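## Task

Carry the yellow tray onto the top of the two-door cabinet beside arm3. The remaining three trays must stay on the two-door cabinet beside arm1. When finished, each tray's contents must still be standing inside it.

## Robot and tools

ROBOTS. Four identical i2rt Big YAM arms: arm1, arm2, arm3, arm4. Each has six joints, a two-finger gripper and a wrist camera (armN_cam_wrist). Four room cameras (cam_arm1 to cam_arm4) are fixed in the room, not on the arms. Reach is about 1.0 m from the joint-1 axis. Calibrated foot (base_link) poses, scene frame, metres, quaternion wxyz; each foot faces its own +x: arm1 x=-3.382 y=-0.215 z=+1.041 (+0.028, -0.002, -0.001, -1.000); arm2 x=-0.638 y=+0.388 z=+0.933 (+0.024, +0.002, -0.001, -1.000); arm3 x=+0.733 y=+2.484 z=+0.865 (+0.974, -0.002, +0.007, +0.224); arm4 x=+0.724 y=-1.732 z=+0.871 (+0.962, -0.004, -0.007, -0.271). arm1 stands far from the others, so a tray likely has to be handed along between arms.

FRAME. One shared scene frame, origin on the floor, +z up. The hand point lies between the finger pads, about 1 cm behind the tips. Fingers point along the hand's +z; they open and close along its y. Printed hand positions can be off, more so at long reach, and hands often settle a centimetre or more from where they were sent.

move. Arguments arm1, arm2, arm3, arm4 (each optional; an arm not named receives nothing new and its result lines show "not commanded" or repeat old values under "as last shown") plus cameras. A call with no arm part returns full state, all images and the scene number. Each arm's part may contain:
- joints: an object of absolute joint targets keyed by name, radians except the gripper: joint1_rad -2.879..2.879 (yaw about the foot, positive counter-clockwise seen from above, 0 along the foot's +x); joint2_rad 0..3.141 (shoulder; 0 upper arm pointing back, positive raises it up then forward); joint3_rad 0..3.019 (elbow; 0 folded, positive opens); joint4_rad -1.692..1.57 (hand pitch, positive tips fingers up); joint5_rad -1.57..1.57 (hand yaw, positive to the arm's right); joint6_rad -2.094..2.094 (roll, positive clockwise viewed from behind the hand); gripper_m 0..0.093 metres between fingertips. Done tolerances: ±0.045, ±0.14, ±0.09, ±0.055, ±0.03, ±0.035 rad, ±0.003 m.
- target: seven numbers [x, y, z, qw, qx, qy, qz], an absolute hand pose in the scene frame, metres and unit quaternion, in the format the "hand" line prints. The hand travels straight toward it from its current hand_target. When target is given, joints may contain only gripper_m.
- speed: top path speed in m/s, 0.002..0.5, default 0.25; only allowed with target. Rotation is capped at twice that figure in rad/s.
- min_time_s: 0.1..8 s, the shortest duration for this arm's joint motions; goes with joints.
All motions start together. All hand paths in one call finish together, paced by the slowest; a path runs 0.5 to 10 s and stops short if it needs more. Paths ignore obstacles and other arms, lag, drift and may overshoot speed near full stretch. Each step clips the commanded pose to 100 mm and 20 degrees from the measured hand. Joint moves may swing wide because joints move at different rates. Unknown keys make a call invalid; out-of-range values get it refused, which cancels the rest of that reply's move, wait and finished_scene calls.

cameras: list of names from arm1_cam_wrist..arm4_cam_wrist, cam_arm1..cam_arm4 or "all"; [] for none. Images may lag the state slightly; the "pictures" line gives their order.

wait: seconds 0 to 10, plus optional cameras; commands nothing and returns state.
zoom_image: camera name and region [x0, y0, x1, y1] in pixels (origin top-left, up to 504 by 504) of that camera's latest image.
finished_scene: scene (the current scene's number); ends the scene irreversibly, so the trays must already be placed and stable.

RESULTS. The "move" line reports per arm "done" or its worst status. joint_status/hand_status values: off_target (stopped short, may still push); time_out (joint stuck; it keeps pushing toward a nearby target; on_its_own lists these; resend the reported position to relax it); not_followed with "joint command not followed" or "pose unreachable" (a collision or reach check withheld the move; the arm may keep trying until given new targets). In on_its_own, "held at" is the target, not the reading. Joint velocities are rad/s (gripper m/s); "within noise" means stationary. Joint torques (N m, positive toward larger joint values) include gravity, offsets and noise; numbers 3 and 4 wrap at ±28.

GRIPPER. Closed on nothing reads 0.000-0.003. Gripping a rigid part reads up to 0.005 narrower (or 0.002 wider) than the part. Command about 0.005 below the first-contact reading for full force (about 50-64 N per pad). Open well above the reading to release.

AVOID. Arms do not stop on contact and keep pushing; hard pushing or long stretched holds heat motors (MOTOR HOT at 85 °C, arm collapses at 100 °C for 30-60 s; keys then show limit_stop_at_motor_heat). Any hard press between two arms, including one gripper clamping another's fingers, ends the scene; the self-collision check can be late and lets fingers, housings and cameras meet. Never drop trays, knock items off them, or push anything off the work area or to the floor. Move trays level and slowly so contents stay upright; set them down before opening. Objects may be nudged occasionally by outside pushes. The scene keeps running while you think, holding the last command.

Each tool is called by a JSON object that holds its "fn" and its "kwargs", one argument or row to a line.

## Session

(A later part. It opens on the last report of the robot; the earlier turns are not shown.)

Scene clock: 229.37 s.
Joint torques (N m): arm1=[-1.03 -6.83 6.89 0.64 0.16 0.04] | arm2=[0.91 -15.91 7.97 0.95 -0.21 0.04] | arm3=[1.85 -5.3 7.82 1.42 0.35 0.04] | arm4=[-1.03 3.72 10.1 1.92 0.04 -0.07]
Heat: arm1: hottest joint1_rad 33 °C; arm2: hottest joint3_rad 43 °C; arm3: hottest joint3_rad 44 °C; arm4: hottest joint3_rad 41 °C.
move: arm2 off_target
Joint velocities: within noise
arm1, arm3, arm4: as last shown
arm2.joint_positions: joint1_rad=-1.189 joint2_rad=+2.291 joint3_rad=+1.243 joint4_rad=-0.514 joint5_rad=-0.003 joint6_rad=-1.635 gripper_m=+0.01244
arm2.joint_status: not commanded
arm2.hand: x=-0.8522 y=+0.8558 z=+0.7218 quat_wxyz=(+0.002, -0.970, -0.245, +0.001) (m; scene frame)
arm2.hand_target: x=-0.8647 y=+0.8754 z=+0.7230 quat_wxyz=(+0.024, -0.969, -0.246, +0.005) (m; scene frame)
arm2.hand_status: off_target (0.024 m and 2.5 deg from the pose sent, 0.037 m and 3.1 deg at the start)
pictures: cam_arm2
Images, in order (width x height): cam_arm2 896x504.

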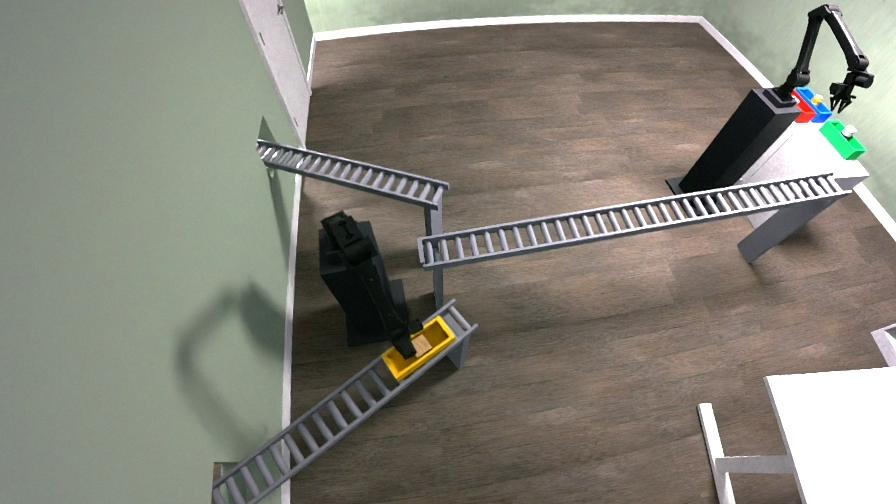

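{"fn": "move", "kwargs": {
  "arm2": {"target":[-0.863,0.873,0.697,-0.024,0.969,0.246,-0.005],"speed":0.06},
  "cameras": ["cam_arm2"]
}}

{"fn": "zoom_image", "kwargs": {
  "camera": "cam_arm2",
  "region": [370, 270, 500, 390]
}}

Scene clock: 232.63 s.
Joint torques (N m): arm1=[-0.56 -6.65 6.93 0.62 0.14 0.03] | arm2=[0.85 -14.1 7.73 1.42 0.01 0.14] | arm3=[1.96 -5.19 7.76 1.36 0.35 0.04] | arm4=[-0.62 3.96 10.06 1.73 0.05 -0.11]
Heat: arm1: hottest joint1_rad 33 °C; arm2: hottest joint3_rad 43 °C; arm3: hottest joint3_rad 44 °C; arm4: hottest joint3_rad 41 °C.
move: arm2 off_target
Joint velocities: within noise
arm1, arm3, arm4: as last shown
arm2.joint_positions: joint1_rad=-1.189 joint2_rad=+2.316 joint3_rad=+1.247 joint4_rad=-0.480 joint5_rad=-0.008 joint6_rad=-1.645 gripper_m=+0.01244
arm2.joint_status: not commanded
arm2.hand: x=-0.8541 y=+0.8577 z=+0.7105 quat_wxyz=(+0.009, -0.968, -0.250, +0.005) (m; scene frame)
arm2.hand_target: x=-0.8625 y=+0.8720 z=+0.6979 quat_wxyz=(+0.024, -0.969, -0.246, +0.005) (m; scene frame)
arm2.hand_status: off_target (0.022 m and 1.8 deg from the pose sent, 0.032 m and 2.5 deg at the start)
pictures: cam_arm2
Images, in order (width x height): cam_arm2 896x504.

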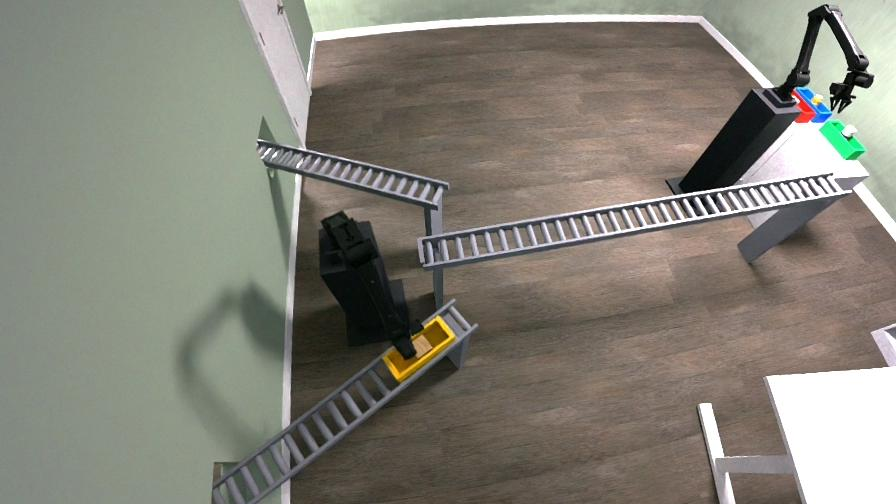

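Scaled by 3.877 from the camera's 896x504 image, which has a finer 1280x720 frame.

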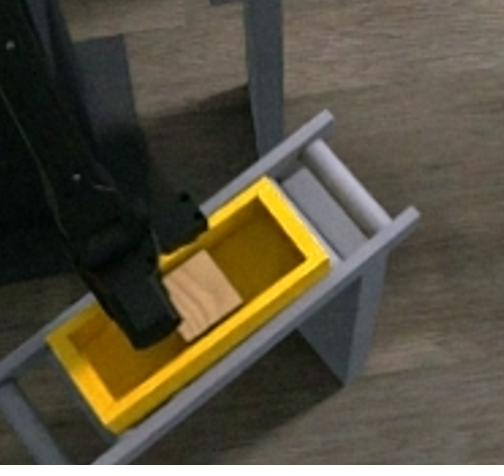

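Seated (shifted slightly down). Release; ready arm3 meanwhile.

{"fn": "move", "kwargs": {
  "arm2": {"joints":{"gripper_m":0.04},"target":[-0.86,0.868,0.84,-0.02,0.969,0.246,-0.005],"speed":0.3},
  "arm3": {"joints":{"gripper_m":0.07}},
  "cameras": ["cam_arm2"]
}}

{"fn": "wait", "kwargs": {
  "seconds": 3,
  "cameras": ["cam_arm2","cam_arm3","arm3_cam_wrist"]
}}

Scene clock: 236.47 s.
Joint torques (N m): arm1=[-0.85 -6.59 6.84 0.62 0.15 0.05] | arm2=[0.67 -14.8 6.61 -0.05 -0.15 0.13] | arm3=[2.08 -5.25 7.77 1.37 0.34 0.04] | arm4=[-0.5 3.55 9.92 2 0.03 -0.08]
Heat: arm1: hottest joint1_rad 33 °C; arm2: hottest joint3_rad 42 °C; arm3: hottest joint3_rad 44 °C; arm4: hottest joint3_rad 41 °C.
move: arm2 done; arm3 done
Joint velocities: within noise
arm1, arm4: as last shown
arm2.joint_positions: joint1_rad=-1.189 joint2_rad=+2.032 joint3_rad=+1.231 joint4_rad=-0.699 joint5_rad=-0.005 joint6_rad=-1.645 gripper_m=+0.03993
arm2.joint_status: all done
arm2.hand: x=-0.8612 y=+0.8736 z=+0.8484 quat_wxyz=(+0.033, -0.968, -0.250, +0.008) (m; scene frame)
arm2.hand_target: x=-0.8599 y=+0.8680 z=+0.8402 quat_wxyz=(+0.020, -0.969, -0.246, +0.005) (m; scene frame)
arm2.hand_status: done (0.010 m and 1.6 deg from the pose sent, 0.130 m and 1.4 deg at the start)
arm3.joint_positions: joint1_rad=-1.413 joint2_rad=+0.972 joint3_rad=+0.841 joint4_rad=-0.884 joint5_rad=+0.359 joint6_rad=+0.510 gripper_m=+0.07007
arm3.joint_status: all done
arm3.hand: x=+0.8965 y=+2.1486 z=+1.0956 quat_wxyz=(-0.222, -0.669, -0.670, +0.234) (m; scene frame)
arm3.hand_target: x=+0.8999 y=+2.1501 z=+1.0999 quat_wxyz=(-0.236, -0.667, -0.667, +0.236) (m; scene frame)
arm3.hand_status: not commanded
pictures: cam_arm2
Images, in order (width x height): cam_arm2 896x504.

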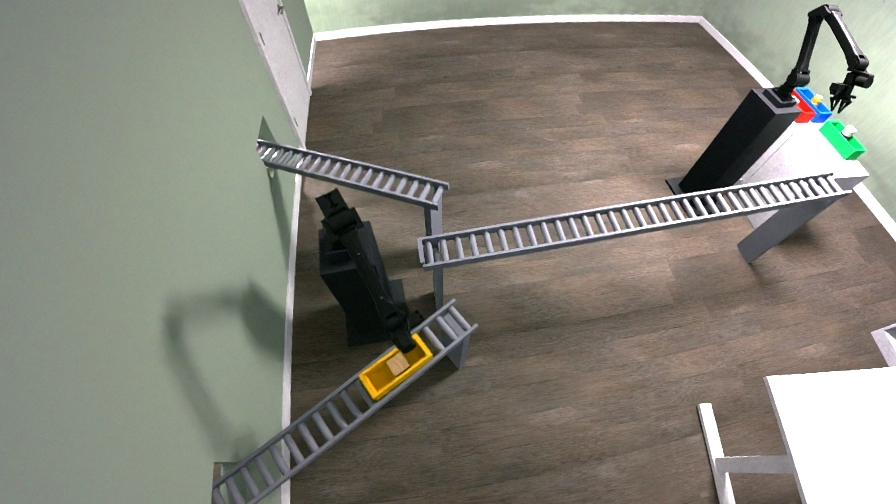

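Scene clock: 239.47 s.
Joint torques (N m): arm1=[-0.56 -6.53 6.95 0.64 0.15 0.04] | arm2=[0.79 -14.92 6.57 -0.16 -0.15 0.13] | arm3=[2.02 -5.25 7.83 1.42 0.35 0.04] | arm4=[-1.08 3.49 10.03 1.92 0.01 -0.09]
Heat: arm1: hottest joint1_rad 33 °C; arm2: hottest joint3_rad 42 °C; arm3: hottest joint3_rad 44 °C; arm4: hottest joint3_rad 41 °C.
Joint velocities: within noise
arm1.joint_positions: joint1_rad=-1.721 joint2_rad=+1.004 joint3_rad=+0.804 joint4_rad=-0.912 joint5_rad=-0.004 joint6_rad=+1.479 gripper_m=+0.03988
arm1.joint_status: not commanded
arm1.hand: x=-3.3480 y=+0.1441 z=+1.2281 quat_wxyz=(+0.017, +0.001, +0.974, +0.226) (m; scene frame)
arm1.hand_target: x=-3.3492 y=+0.1416 z=+1.2267 quat_wxyz=(+0.017, +0.000, +0.975, +0.223) (m; scene frame)
arm1.hand_status: not commanded
arm2.joint_positions: joint1_rad=-1.189 joint2_rad=+2.032 joint3_rad=+1.231 joint4_rad=-0.699 joint5_rad=-0.005 joint6_rad=-1.645 gripper_m=+0.03993
arm2.joint_status: all done
arm2.hand: x=-0.8612 y=+0.8736 z=+0.8484 quat_wxyz=(+0.033, -0.968, -0.250, +0.008) (m; scene frame)
arm2.hand_target: x=-0.8599 y=+0.8680 z=+0.8402 quat_wxyz=(+0.020, -0.969, -0.246, +0.005) (m; scene frame)
arm2.hand_status: done (0.010 m and 1.6 deg from the pose sent, 0.130 m and 1.4 deg at the start)
arm3.joint_positions: joint1_rad=-1.413 joint2_rad=+0.972 joint3_rad=+0.841 joint4_rad=-0.884 joint5_rad=+0.359 joint6_rad=+0.510 gripper_m=+0.07007
arm3.joint_status: all done
arm3.hand: x=+0.8965 y=+2.1486 z=+1.0956 quat_wxyz=(-0.222, -0.669, -0.670, +0.234) (m; scene frame)
arm3.hand_target: x=+0.8999 y=+2.1501 z=+1.0999 quat_wxyz=(-0.236, -0.667, -0.667, +0.236) (m; scene frame)
arm3.hand_status: not commanded
arm4.joint_positions: joint1_rad=+0.611 joint2_rad=+0.619 joint3_rad=+1.338 joint4_rad=-1.545 joint5_rad=+0.202 joint6_rad=+0.301 gripper_m=+0.09396
arm4.joint_status: not commanded
arm4.hand: x=+0.9262 y=-1.7486 z=+1.3507 quat_wxyz=(-0.379, -0.145, -0.914, +0.032) (m; scene frame)
arm4.hand_target: x=+0.9249 y=-1.7486 z=+1.3599 quat_wxyz=(-0.389, -0.145, -0.909, +0.029) (m; scene frame)
arm4.hand_status: not commanded
wait: 3.00 s; at rest by 0.27 s
pictures: arm3_cam_wrist, cam_arm2, cam_arm3
Images, in order (width x height): arm3_cam_wrist 896x504, cam_arm2 896x504, cam_arm3 896x504.

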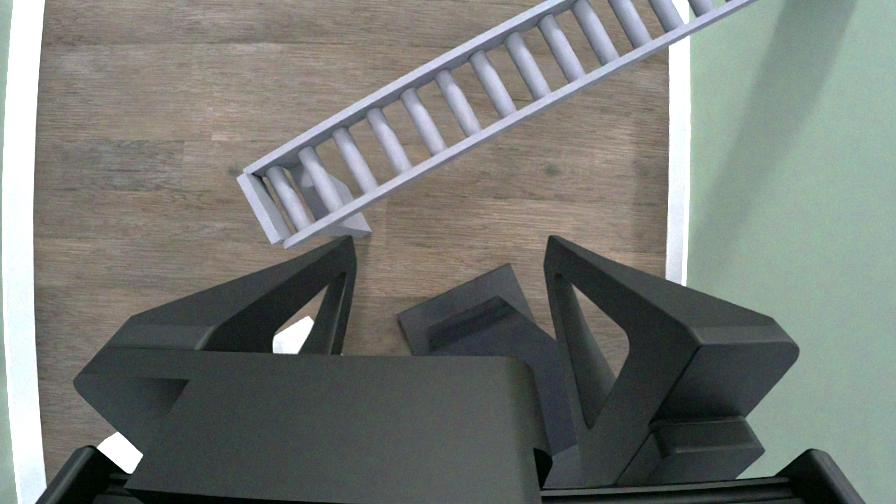

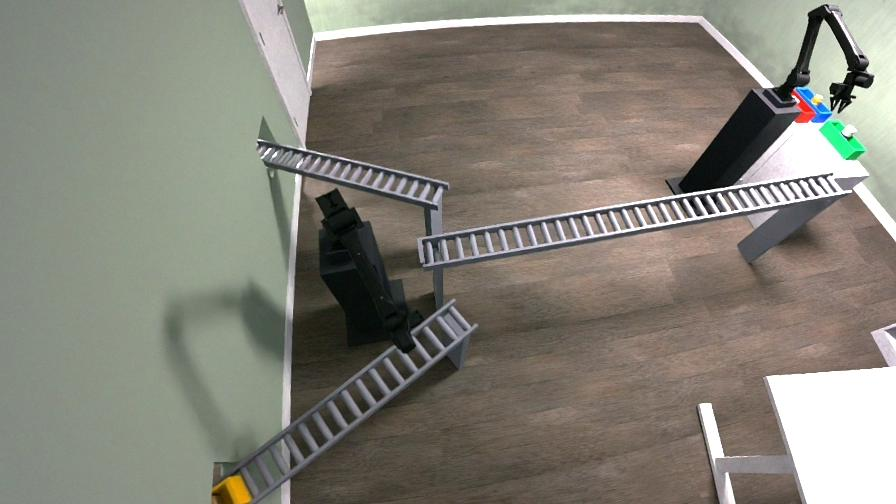

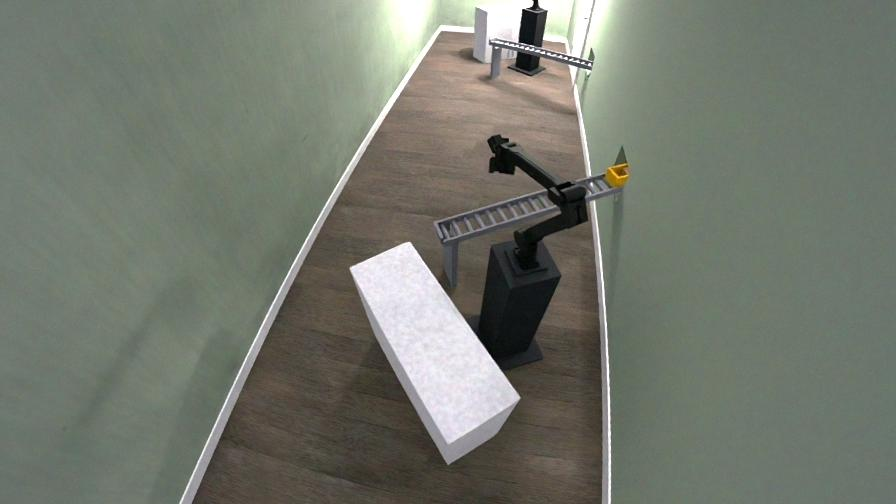

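{"fn": "move", "kwargs": {
  "cameras": ["arm3_cam_wrist"]
}}

{"fn": "move", "kwargs": {
  "arm3": {"joints":{"joint1_rad":-1.4,"joint6_rad":-1.4,"joint5_rad":0},"min_time_s":1.5}
}}

{"fn": "move", "kwargs": {
  "arm3": {"target":[1.11,2.045,0.7,0,-0.246,0.969,0]},
  "cameras": ["arm3_cam_wrist","cam_arm3"]
}}

{"fn": "zoom_image", "kwargs": {
  "camera": "cam_arm3",
  "region": [400, 100, 640, 300]
}}

Scene clock: 252.50 s.
Joint torques (N m): arm1=[-0.79 -6.65 6.97 0.58 0.15 0.02] | arm2=[0.67 -15.15 6.57 -0.06 -0.15 0.12] | arm3=[2.02 -5.01 7.79 1.35 0.34 0.04] | arm4=[-0.79 3.08 9.91 2.02 0.1 -0.08]
Heat: arm1: hottest joint1_rad 33 °C; arm2: hottest joint3_rad 42 °C; arm3: hottest joint3_rad 44 °C; arm4: hottest joint3_rad 42 °C.
Joint velocities: within noise
arm1.joint_positions: joint1_rad=-1.721 joint2_rad=+1.004 joint3_rad=+0.804 joint4_rad=-0.912 joint5_rad=-0.004 joint6_rad=+1.479 gripper_m=+0.03988
arm1.joint_status: not commanded
arm1.hand: x=-3.3480 y=+0.1441 z=+1.2281 quat_wxyz=(+0.017, +0.001, +0.974, +0.226) (m; scene frame)
arm1.hand_target: x=-3.3492 y=+0.1416 z=+1.2267 quat_wxyz=(+0.017, +0.000, +0.975, +0.223) (m; scene frame)
arm1.hand_status: not commanded
arm2.joint_positions: joint1_rad=-1.189 joint2_rad=+2.032 joint3_rad=+1.231 joint4_rad=-0.699 joint5_rad=-0.005 joint6_rad=-1.645 gripper_m=+0.03993
arm2.joint_status: all done
arm2.hand: x=-0.8612 y=+0.8736 z=+0.8484 quat_wxyz=(+0.033, -0.968, -0.250, +0.008) (m; scene frame)
arm2.hand_target: x=-0.8599 y=+0.8680 z=+0.8402 quat_wxyz=(+0.020, -0.969, -0.246, +0.005) (m; scene frame)
arm2.hand_status: done (0.010 m and 1.6 deg from the pose sent, 0.130 m and 1.4 deg at the start)
arm3.joint_positions: joint1_rad=-1.413 joint2_rad=+0.972 joint3_rad=+0.841 joint4_rad=-0.884 joint5_rad=+0.359 joint6_rad=+0.510 gripper_m=+0.07007
arm3.joint_status: all done
arm3.hand: x=+0.8965 y=+2.1486 z=+1.0956 quat_wxyz=(-0.222, -0.669, -0.670, +0.234) (m; scene frame)
arm3.hand_target: x=+0.8999 y=+2.1501 z=+1.0999 quat_wxyz=(-0.236, -0.667, -0.667, +0.236) (m; scene frame)
arm3.hand_status: not commanded
arm4.joint_positions: joint1_rad=+0.611 joint2_rad=+0.619 joint3_rad=+1.338 joint4_rad=-1.545 joint5_rad=+0.202 joint6_rad=+0.301 gripper_m=+0.09396
arm4.joint_status: not commanded
arm4.hand: x=+0.9262 y=-1.7486 z=+1.3507 quat_wxyz=(-0.379, -0.145, -0.914, +0.032) (m; scene frame)
arm4.hand_target: x=+0.9249 y=-1.7486 z=+1.3599 quat_wxyz=(-0.389, -0.145, -0.909, +0.029) (m; scene frame)
arm4.hand_status: not commanded
pictures: arm3_cam_wrist
Images, in order (width x height): arm3_cam_wrist 896x504.

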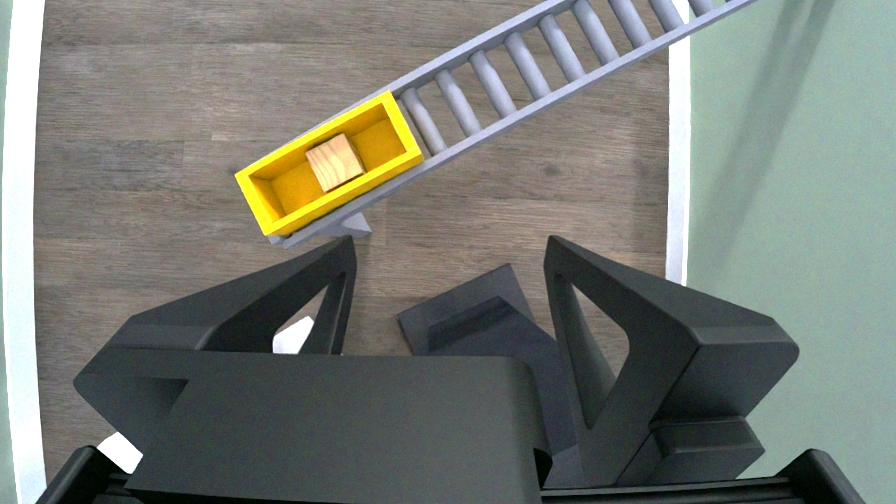

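Scene clock: 254.93 s.
Joint torques (N m): arm1=[-0.56 -6.59 6.89 0.59 0.13 0.03] | arm2=[0.79 -15.03 6.52 -0.02 -0.16 0.12] | arm3=[1.61 -5.25 7.8 1.32 -0.33 -0.08] | arm4=[-0.56 3.31 10.02 1.89 0.04 -0.07]
Heat: arm1: hottest joint1_rad 33 °C; arm2: hottest joint3_rad 41 °C; arm3: hottest joint3_rad 44 °C; arm4: hottest joint3_rad 42 °C.
move: arm3 done
Joint velocities: within noise
arm1, arm2, arm4: as last shown
arm3.joint_positions: joint1_rad=-1.411 joint2_rad=+0.972 joint3_rad=+0.841 joint4_rad=-0.884 joint5_rad=+0.003 joint6_rad=-1.391 gripper_m=+0.07007
arm3.joint_status: all done
arm3.hand: x=+0.9501 y=+2.1789 z=+1.0853 quat_wxyz=(-0.097, +0.208, -0.939, +0.255) (m; scene frame)
arm3.hand_target: x=+0.9542 y=+2.1813 z=+1.0896 quat_wxyz=(-0.104, +0.217, -0.934, +0.266) (m; scene frame)
arm3.hand_status: not commanded
pictures: none

Scene clock: 257.67 s.
Joint torques (N m): arm1=[-0.56 -6.48 6.99 0.55 0.13 0.05] | arm2=[0.73 -15.09 6.58 -0.08 -0.15 0.13] | arm3=[1.73 -17.96 7.45 -0.53 -0.37 0.04] | arm4=[-1.38 2.78 9.95 1.85 0.06 -0.07]
Heat: arm1: hottest joint1_rad 33 °C; arm2: hottest joint3_rad 41 °C; arm3: hottest joint3_rad 44 °C; arm4: hottest joint3_rad 42 °C.
move: arm3 off_target
Joint velocities: within noise
arm1, arm2, arm4: as last shown
arm3.joint_positions: joint1_rad=-1.323 joint2_rad=+2.287 joint3_rad=+1.415 joint4_rad=-0.718 joint5_rad=-0.011 joint6_rad=-1.366 gripper_m=+0.07007
arm3.joint_status: not commanded
arm3.hand: x=+1.0943 y=+2.0535 z=+0.6941 quat_wxyz=(+0.006, +0.245, -0.970, -0.010) (m; scene frame)
arm3.hand_target: x=+1.1097 y=+2.0455 z=+0.7003 quat_wxyz=(+0.000, +0.246, -0.969, +0.000) (m; scene frame)
arm3.hand_status: off_target (0.019 m and 1.3 deg from the pose sent, 0.438 m and 31.9 deg at the start)
pictures: arm3_cam_wrist, cam_arm3
Images, in order (width x height): arm3_cam_wrist 896x504, cam_arm3 896x504.

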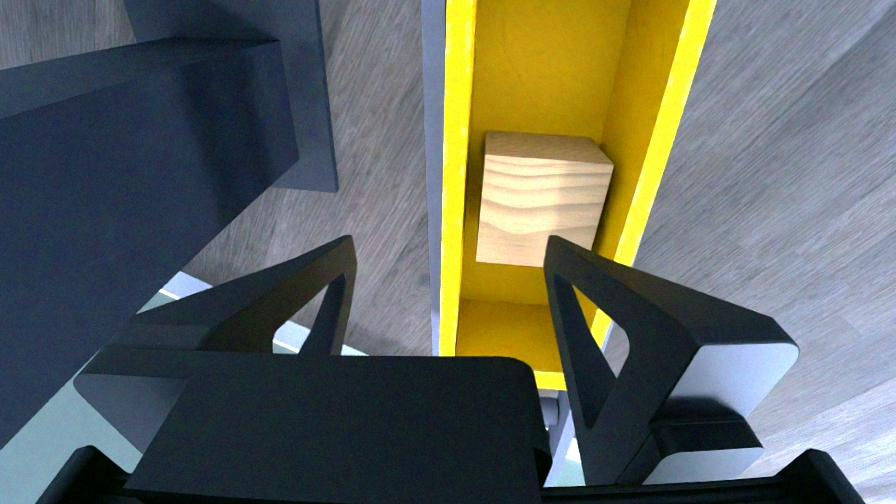

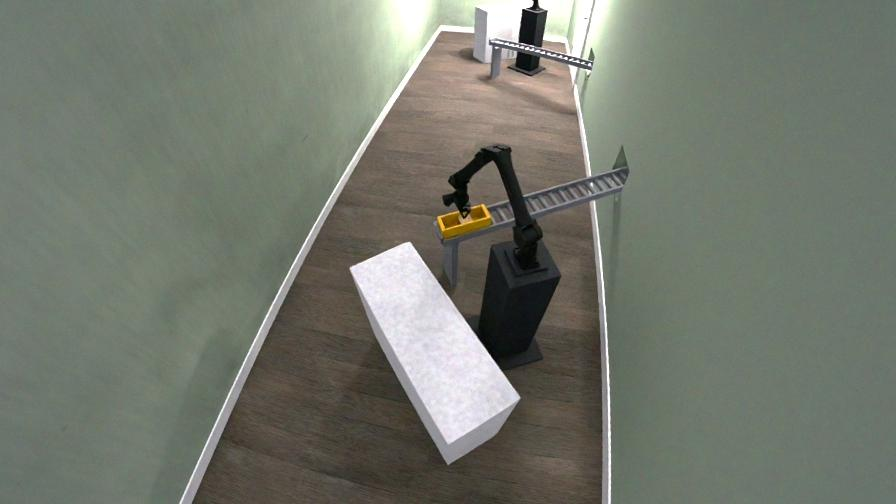

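Scaled by 2.100 from the camera's 896x504 image, which has a finer 1280x720 frame.

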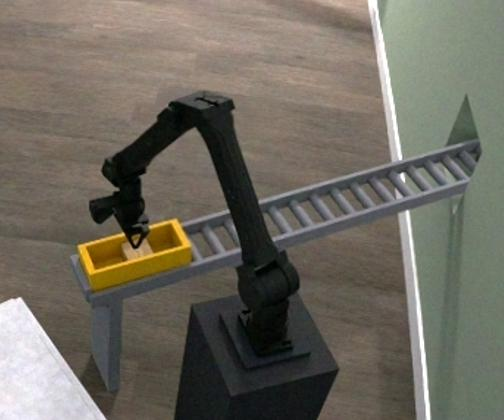

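{"fn": "move", "kwargs": {
  "arm3": {"target":[1.146,2.066,0.625,0,-0.246,0.969,0],"speed":0.15},
  "cameras": ["arm3_cam_wrist"]
}}

Scene clock: 267.40 s.
Joint torques (N m): arm1=[-0.62 -6.48 6.91 0.61 0.15 0.03] | arm2=[0.73 -14.92 6.6 -0.03 -0.14 0.13] | arm3=[1.03 -18.9 6.67 0.17 -0.32 0.04] | arm4=[-0.79 3.49 9.99 2.04 0.04 -0.11]
Heat: arm1: hottest joint1_rad 33 °C; arm2: hottest joint3_rad 41 °C; arm3: hottest joint3_rad 44 °C; arm4: hottest joint3_rad 42 °C.
move: arm3 off_target
Joint velocities: within noise
arm1, arm2, arm4: as last shown
arm3.joint_positions: joint1_rad=-1.247 joint2_rad=+2.451 joint3_rad=+1.496 joint4_rad=-0.647 joint5_rad=-0.012 joint6_rad=-1.295 gripper_m=+0.07007
arm3.joint_status: not commanded
arm3.hand: x=+1.1302 y=+2.0772 z=+0.6217 quat_wxyz=(+0.010, +0.248, -0.969, -0.015) (m; scene frame)
arm3.hand_target: x=+1.1457 y=+2.0663 z=+0.6257 quat_wxyz=(+0.000, +0.246, -0.969, +0.000) (m; scene frame)
arm3.hand_status: off_target (0.020 m and 2.1 deg from the pose sent, 0.087 m and 1.3 deg at the start)
pictures: arm3_cam_wrist
Images, in order (width x height): arm3_cam_wrist 896x504.

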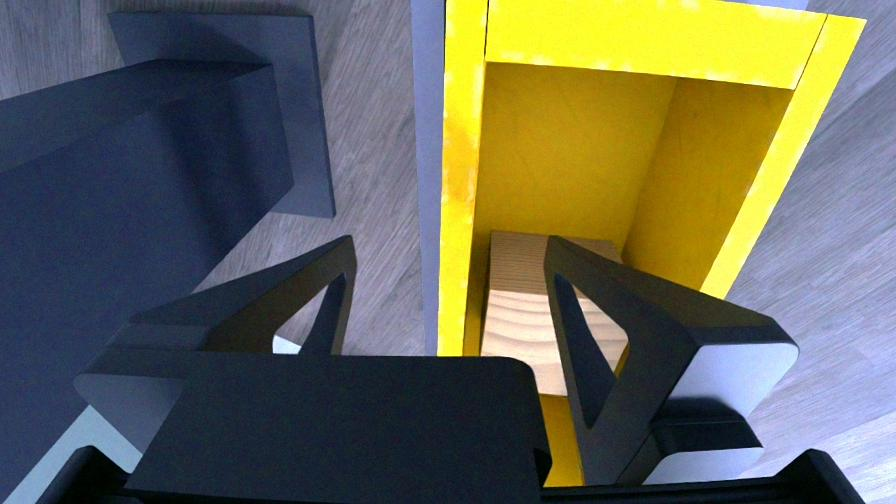

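{"fn": "move", "kwargs": {
  "arm3": {"target":[1.130,2.063,0.560,0,-0.246,0.969,0],"speed":0.12},
  "cameras": ["arm3_cam_wrist","cam_arm3"]
}}

{"fn": "zoom_image", "kwargs": {
  "camera": "cam_arm3",
  "region": [410, 160, 550, 270]
}}

Scene clock: 273.13 s.
Joint torques (N m): arm1=[-0.5 -6.53 6.93 0.66 0.15 0.03] | arm2=[0.73 -15.21 6.57 -0.1 -0.17 0.14] | arm3=[0.26 -19.02 5.75 0.16 -0.29 -0.11] | arm4=[-1.08 3.02 10.1 1.83 0.05 -0.08]
Heat: arm1: hottest joint1_rad 33 °C; arm2: hottest joint3_rad 41 °C; arm3: hottest joint3_rad 44 °C; arm4: hottest joint3_rad 42 °C.
move: arm3 off_target
Joint velocities: within noise
arm1, arm2, arm4: as last shown
arm3.joint_positions: joint1_rad=-1.253 joint2_rad=+2.583 joint3_rad=+1.536 joint4_rad=-0.552 joint5_rad=-0.012 joint6_rad=-1.299 gripper_m=+0.07007
arm3.joint_status: not commanded
arm3.hand: x=+1.1218 y=+2.0793 z=+0.5572 quat_wxyz=(+0.009, +0.247, -0.969, -0.014) (m; scene frame)
arm3.hand_target: x=+1.1295 y=+2.0632 z=+0.5604 quat_wxyz=(+0.000, +0.246, -0.969, +0.000) (m; scene frame)
arm3.hand_status: off_target (0.018 m and 1.9 deg from the pose sent, 0.063 m and 2.1 deg at the start)
pictures: arm3_cam_wrist, cam_arm3
Images, in order (width x height): arm3_cam_wrist 896x504, cam_arm3 896x504.

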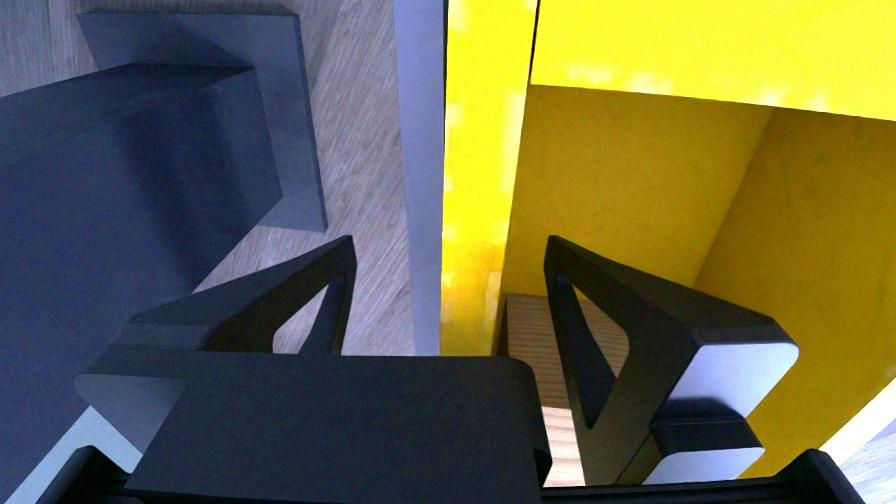

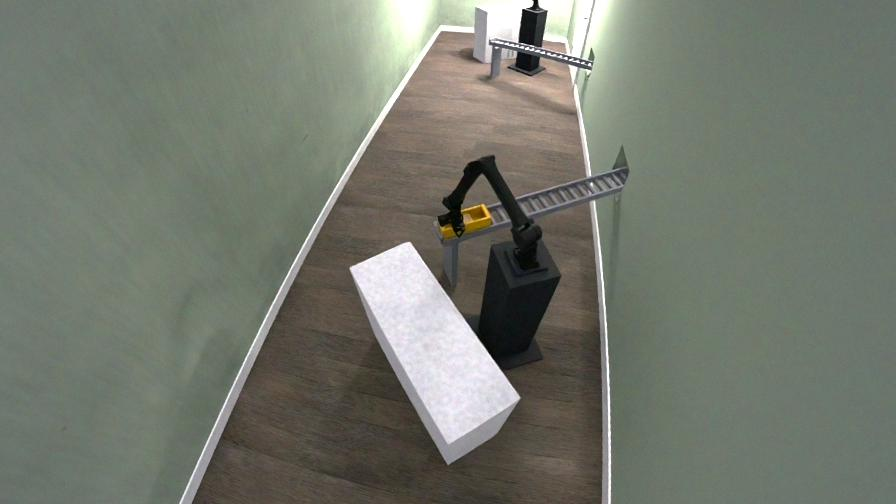

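Scaled by 3.600 from the camera's 896x504 image, which has a finer 1280x720 frame.

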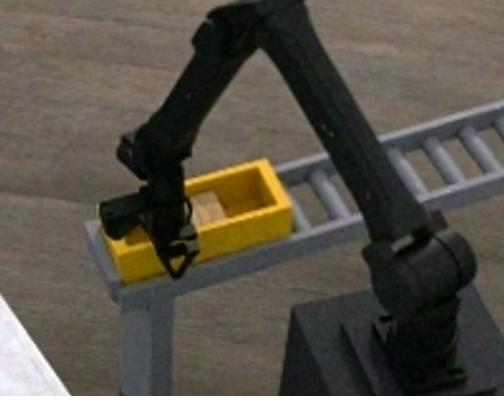

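{"fn": "move", "kwargs": {
  "arm3": {"joints":{"gripper_m":0.003}}
}}

{"fn": "move", "kwargs": {
  "arm3": {"target":[1.11,2.085,0.72,0,-0.246,0.969,0],"speed":0.12},
  "cameras": ["cam_arm3"]
}}

{"fn": "zoom_image", "kwargs": {
  "camera": "cam_arm3",
  "region": [400, 130, 560, 270]
}}

Scene clock: 279.53 s.
Joint torques (N m): arm1=[-0.79 -6.59 6.89 0.65 0.13 0.05] | arm2=[0.73 -15.09 6.53 -0.08 -0.14 0.13] | arm3=[0.15 -18.37 5.33 -0.08 -0.48 -0.11] | arm4=[-0.26 3.31 9.99 1.96 0.03 -0.09]
Heat: arm1: hottest joint1_rad 33 °C; arm2: hottest joint3_rad 41 °C; arm3: hottest joint3_rad 44 °C; arm4: hottest joint3_rad 42 °C.
move: arm3 off_target
Joint velocities: within noise
arm1, arm2, arm4: as last shown
arm3.joint_positions: joint1_rad=-1.256 joint2_rad=+2.572 joint3_rad=+1.543 joint4_rad=-0.547 joint5_rad=-0.008 joint6_rad=-1.300 gripper_m=+0.01057
arm3.joint_status: gripper_m off_target (ended at +0.01060, target +0.00300)
arm3.hand: x=+1.1274 y=+2.0704 z=+0.5644 quat_wxyz=(+0.005, +0.246, -0.969, -0.003) (m; scene frame)
arm3.hand_target: x=+1.1297 y=+2.0633 z=+0.5604 quat_wxyz=(+0.000, +0.246, -0.969, +0.000) (m; scene frame)
arm3.hand_status: not commanded
pictures: none

Scene clock: 281.63 s.
Joint torques (N m): arm1=[-0.62 -6.53 6.89 0.64 0.15 0.03] | arm2=[0.79 -15.03 6.56 -0.05 -0.14 0.13] | arm3=[0.79 -22.65 4.51 -0.54 0.27 0.09] | arm4=[-1.2 3.14 9.87 1.89 0.12 -0.09]
Heat: arm1: hottest joint1_rad 33 °C; arm2: hottest joint3_rad 41 °C; arm3: hottest joint3_rad 43 °C; arm4: hottest joint3_rad 42 °C.
move: arm3 off_target
Joint velocities: within noise
arm1, arm2, arm4: as last shown
arm3.joint_positions: joint1_rad=-1.262 joint2_rad=+2.269 joint3_rad=+1.332 joint4_rad=-0.692 joint5_rad=-0.025 joint6_rad=-1.325 gripper_m=+0.01057
arm3.joint_status: not commanded
arm3.hand: x=+1.0981 y=+2.1026 z=+0.6839 quat_wxyz=(+0.011, +0.254, -0.967, -0.030) (m; scene frame)
arm3.hand_target: x=+1.1094 y=+2.0855 z=+0.7189 quat_wxyz=(+0.000, +0.246, -0.969, +0.000) (m; scene frame)
arm3.hand_status: off_target (0.042 m and 3.8 deg from the pose sent, 0.157 m and 0.7 deg at the start)
pictures: cam_arm3
Images, in order (width x height): cam_arm3 896x504.

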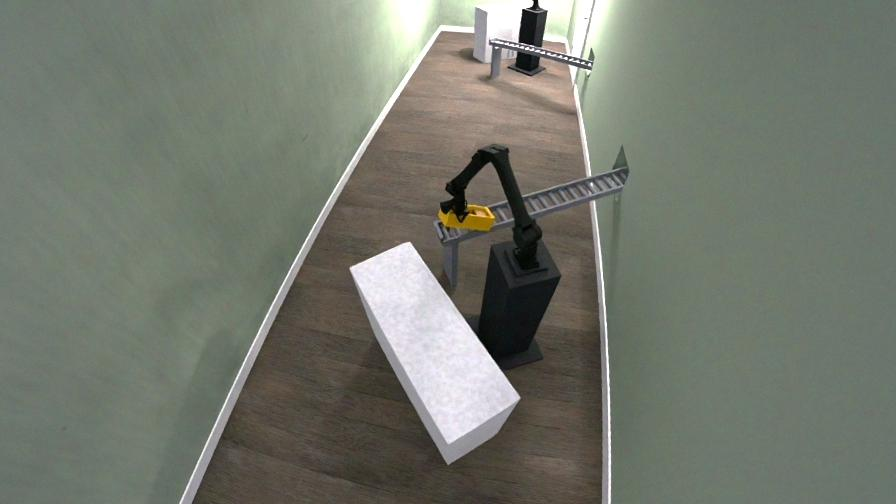

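Scaled by 3.150 from the camera's 896x504 image, which has a finer 1280x720 frame.

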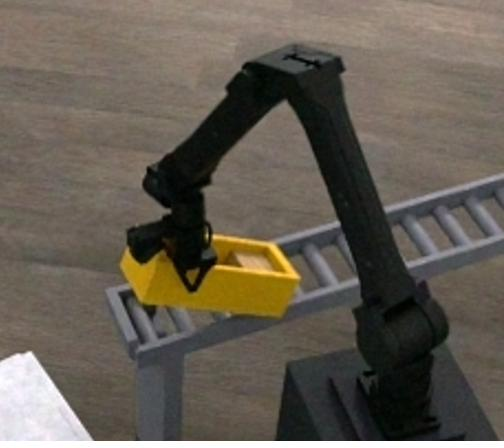

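{"fn": "move", "kwargs": {
  "arm3": {"target":[1.128,2.072,0.57,0,-0.246,0.969,0],"speed":0.08},
  "cameras": ["cam_arm3"]
}}

{"fn": "zoom_image", "kwargs": {
  "camera": "cam_arm3",
  "region": [400, 130, 560, 270]
}}

Scene clock: 288.47 s.
Joint torques (N m): arm1=[-0.5 -6.71 6.91 0.61 0.15 0.03] | arm2=[0.44 -15.21 6.56 -0.06 -0.15 0.14] | arm3=[0.67 -16.67 6.94 0.57 0.02 -0.06] | arm4=[-1.26 3.25 9.87 1.92 0.02 -0.12]
Heat: arm1: hottest joint1_rad 33 °C; arm2: hottest joint3_rad 40 °C; arm3: hottest joint3_rad 43 °C; arm4: hottest joint3_rad 42 °C.
move: arm3 off_target
Joint velocities: within noise
arm1, arm2, arm4: as last shown
arm3.joint_positions: joint1_rad=-1.256 joint2_rad=+2.524 joint3_rad=+1.475 joint4_rad=-0.556 joint5_rad=-0.019 joint6_rad=-1.296 gripper_m=+0.01057
arm3.joint_status: not commanded
arm3.hand: x=+1.1144 y=+2.0875 z=+0.5778 quat_wxyz=(+0.007, +0.244, -0.970, -0.018) (m; scene frame)
arm3.hand_target: x=+1.1276 y=+2.0726 z=+0.5711 quat_wxyz=(+0.000, +0.246, -0.969, +0.000) (m; scene frame)
arm3.hand_status: off_target (0.022 m and 2.3 deg from the pose sent, 0.122 m and 3.8 deg at the start)
pictures: cam_arm3
Images, in order (width x height): cam_arm3 896x504.

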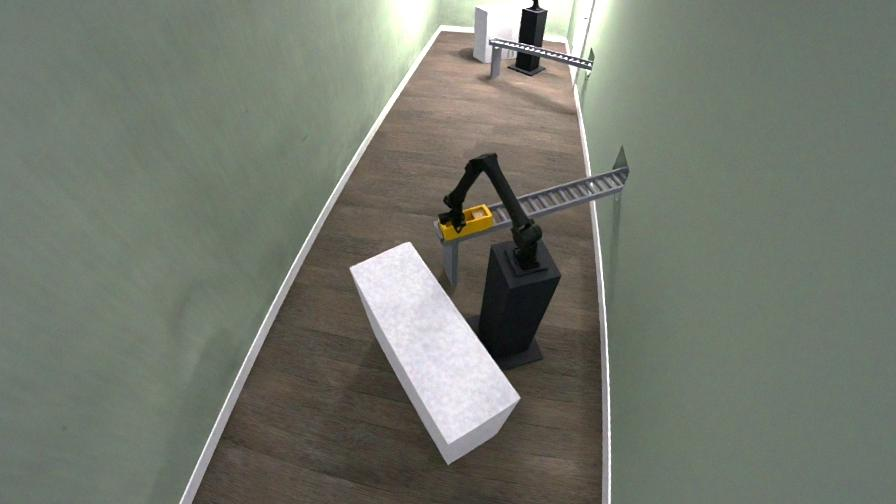

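Scaled by 3.150 from the camera's 896x504 image, which has a finer 1280x720 frame.

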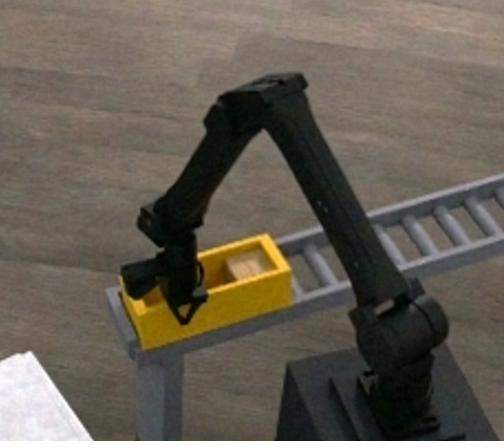

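{"fn": "move", "kwargs": {
  "arm3": {"joints":{"gripper_m":0.06}}
}}

{"fn": "move", "kwargs": {
  "arm3": {"target":[1.132,2.068,0.69,0,-0.246,0.969,0],"speed":0.2}
}}

{"fn": "move", "kwargs": {
  "arm3": {"target":[1.062,2.033,0.64,0,-0.246,0.969,0],"speed":0.2},
  "cameras": ["cam_arm3","arm3_cam_wrist"]
}}

{"fn": "zoom_image", "kwargs": {
  "camera": "cam_arm3",
  "region": [400, 130, 560, 270]
}}

Scene clock: 293.77 s.
Joint torques (N m): arm1=[-0.79 -6.59 6.89 0.54 0.14 0.04] | arm2=[0.79 -15.09 6.58 -0.06 -0.15 0.12] | arm3=[0.85 -17.79 5.64 0.14 -0.07 -0.06] | arm4=[-1.08 3.31 9.96 1.89 0.04 -0.07]
Heat: arm1: hottest joint1_rad 33 °C; arm2: hottest joint3_rad 40 °C; arm3: hottest joint3_rad 43 °C; arm4: hottest joint3_rad 42 °C.
move: arm3 done
Joint velocities: within noise
arm1.joint_positions: joint1_rad=-1.721 joint2_rad=+1.004 joint3_rad=+0.804 joint4_rad=-0.912 joint5_rad=-0.004 joint6_rad=+1.479 gripper_m=+0.03988
arm1.joint_status: not commanded
arm1.hand: x=-3.3480 y=+0.1441 z=+1.2281 quat_wxyz=(+0.017, +0.001, +0.974, +0.226) (m; scene frame)
arm1.hand_target: x=-3.3492 y=+0.1416 z=+1.2267 quat_wxyz=(+0.017, +0.000, +0.975, +0.223) (m; scene frame)
arm1.hand_status: not commanded
arm2.joint_positions: joint1_rad=-1.189 joint2_rad=+2.032 joint3_rad=+1.231 joint4_rad=-0.699 joint5_rad=-0.005 joint6_rad=-1.645 gripper_m=+0.03993
arm2.joint_status: not commanded
arm2.hand: x=-0.8612 y=+0.8736 z=+0.8484 quat_wxyz=(+0.033, -0.968, -0.250, +0.008) (m; scene frame)
arm2.hand_target: x=-0.8599 y=+0.8680 z=+0.8402 quat_wxyz=(+0.020, -0.969, -0.246, +0.005) (m; scene frame)
arm2.hand_status: not commanded
arm3.joint_positions: joint1_rad=-1.256 joint2_rad=+2.537 joint3_rad=+1.493 joint4_rad=-0.542 joint5_rad=-0.017 joint6_rad=-1.296 gripper_m=+0.05987
arm3.joint_status: all done
arm3.hand: x=+1.1200 y=+2.0809 z=+0.5740 quat_wxyz=(+0.004, +0.244, -0.970, -0.009) (m; scene frame)
arm3.hand_target: x=+1.1274 y=+2.0726 z=+0.5710 quat_wxyz=(+0.000, +0.246, -0.969, +0.000) (m; scene frame)
arm3.hand_status: not commanded
arm4.joint_positions: joint1_rad=+0.611 joint2_rad=+0.619 joint3_rad=+1.338 joint4_rad=-1.545 joint5_rad=+0.202 joint6_rad=+0.301 gripper_m=+0.09396
arm4.joint_status: not commanded
arm4.hand: x=+0.9262 y=-1.7486 z=+1.3507 quat_wxyz=(-0.379, -0.145, -0.914, +0.032) (m; scene frame)
arm4.hand_target: x=+0.9249 y=-1.7486 z=+1.3599 quat_wxyz=(-0.389, -0.145, -0.909, +0.029) (m; scene frame)
arm4.hand_status: not commanded
pictures: none

Scene clock: 295.20 s.
Joint torques (N m): arm1=[-0.56 -6.42 6.94 0.57 0.14 0.03] | arm2=[0.67 -14.74 6.58 -0.12 -0.13 0.14] | arm3=[0.62 -20.13 4.29 -0.43 -0.08 -0.11] | arm4=[-0.97 3.02 10.09 2.06 0.07 -0.03]
Heat: arm1: hottest joint1_rad 33 °C; arm2: hottest joint3_rad 40 °C; arm3: hottest joint3_rad 43 °C; arm4: hottest joint3_rad 42 °C.
move: arm3 done
Joint velocities: within noise
arm1, arm2, arm4: as last shown
arm3.joint_positions: joint1_rad=-1.256 joint2_rad=+2.322 joint3_rad=+1.454 joint4_rad=-0.699 joint5_rad=-0.017 joint6_rad=-1.296 gripper_m=+0.05996
arm3.joint_status: not commanded
arm3.hand: x=+1.1336 y=+2.0690 z=+0.6839 quat_wxyz=(-0.001, +0.244, -0.970, -0.001) (m; scene frame)
arm3.hand_target: x=+1.1320 y=+2.0680 z=+0.6899 quat_wxyz=(+0.000, +0.246, -0.969, +0.000) (m; scene frame)
arm3.hand_status: done (0.006 m and 0.3 deg from the pose sent, 0.117 m and 1.2 deg at the start)
pictures: none

Scene clock: 296.57 s.
Joint torques (N m): arm1=[-0.44 -6.59 6.9 0.62 0.14 0.03] | arm2=[0.73 -15.15 6.67 -0.1 -0.14 0.15] | arm3=[0.97 -17.9 3.97 0.13 -0.12 -0.11] | arm4=[-0.56 3.66 10.17 1.91 0.03 -0.05]
Heat: arm1: hottest joint1_rad 33 °C; arm2: hottest joint3_rad 40 °C; arm3: hottest joint3_rad 43 °C; arm4: hottest joint3_rad 42 °C.
move: arm3 done
Joint velocities: within noise
arm1, arm2, arm4: as last shown
arm3.joint_positions: joint1_rad=-1.394 joint2_rad=+2.379 joint3_rad=+1.411 joint4_rad=-0.602 joint5_rad=-0.016 joint6_rad=-1.426 gripper_m=+0.05996
arm3.joint_status: not commanded
arm3.hand: x=+1.0611 y=+2.0320 z=+0.6439 quat_wxyz=(+0.000, +0.240, -0.971, -0.001) (m; scene frame)
arm3.hand_target: x=+1.0619 y=+2.0331 z=+0.6399 quat_wxyz=(+0.000, +0.246, -0.969, +0.000) (m; scene frame)
arm3.hand_status: done (0.004 m and 0.7 deg from the pose sent, 0.091 m and 0.3 deg at the start)
pictures: arm3_cam_wrist, cam_arm3
Images, in order (width x height): arm3_cam_wrist 896x504, cam_arm3 896x504.

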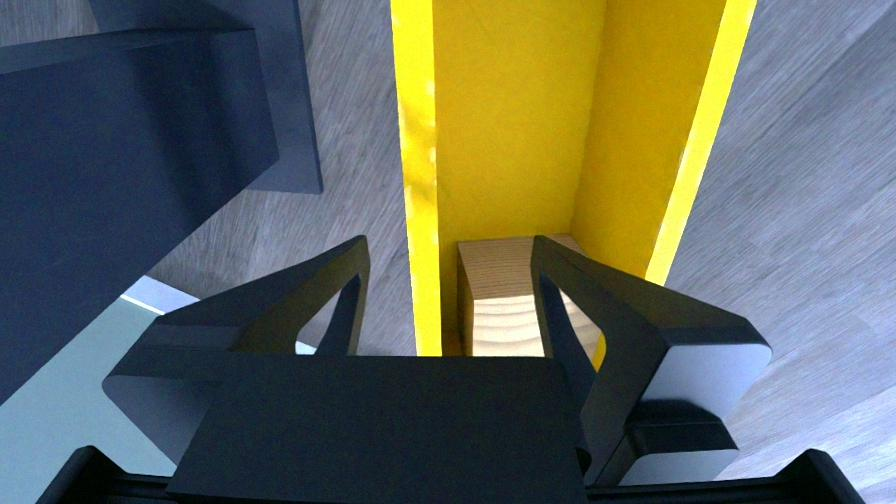

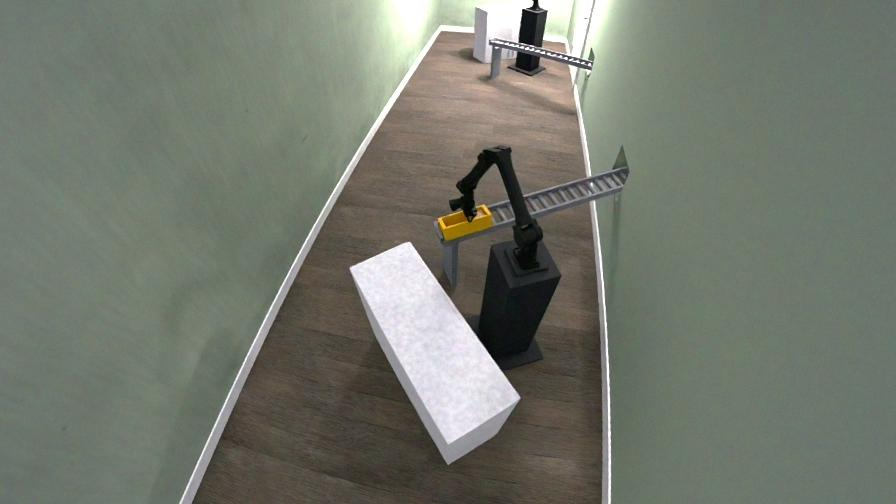

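Scaled by 3.150 from the camera's 896x504 image, which has a finer 1280x720 frame.

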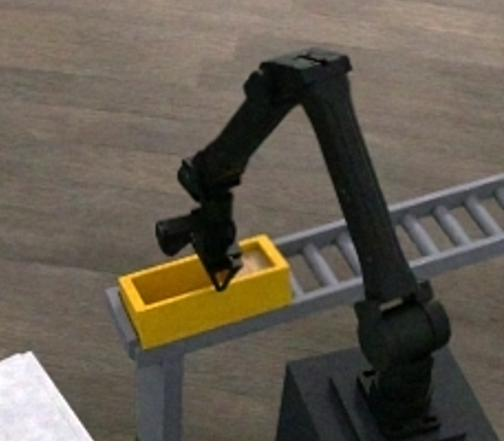

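{"fn": "move", "kwargs": {
  "arm3": {"target":[1.022,2.031,0.565,0,-0.246,0.969,0],"speed":0.12},
  "cameras": ["arm3_cam_wrist"]
}}

Scene clock: 300.77 s.
Joint torques (N m): arm1=[-0.62 -6.59 6.87 0.68 0.15 0.03] | arm2=[0.67 -15.03 6.52 -0.09 -0.14 0.13] | arm3=[0.09 -17.08 3.54 0.23 -0.07 -0.08] | arm4=[-0.85 3.08 9.98 1.8 0 -0.09]
Heat: arm1: hottest joint1_rad 33 °C; arm2: hottest joint3_rad 40 °C; arm3: hottest joint3_rad 42 °C; arm4: hottest joint3_rad 42 °C.
move: arm3 done
Joint velocities: within noise
arm1, arm2, arm4: as last shown
arm3.joint_positions: joint1_rad=-1.439 joint2_rad=+2.514 joint3_rad=+1.403 joint4_rad=-0.460 joint5_rad=-0.018 joint6_rad=-1.489 gripper_m=+0.05996
arm3.joint_status: not commanded
arm3.hand: x=+1.0277 y=+2.0351 z=+0.5715 quat_wxyz=(-0.001, +0.249, -0.969, -0.002) (m; scene frame)
arm3.hand_target: x=+1.0220 y=+2.0312 z=+0.5652 quat_wxyz=(+0.000, +0.246, -0.969, +0.000) (m; scene frame)
arm3.hand_status: done (0.010 m and 0.4 deg from the pose sent, 0.088 m and 0.7 deg at the start)
pictures: arm3_cam_wrist
Images, in order (width x height): arm3_cam_wrist 896x504.

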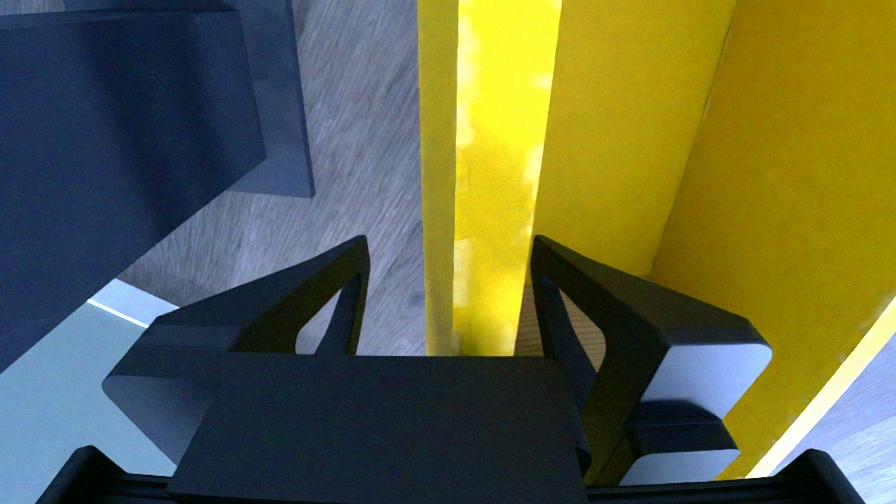

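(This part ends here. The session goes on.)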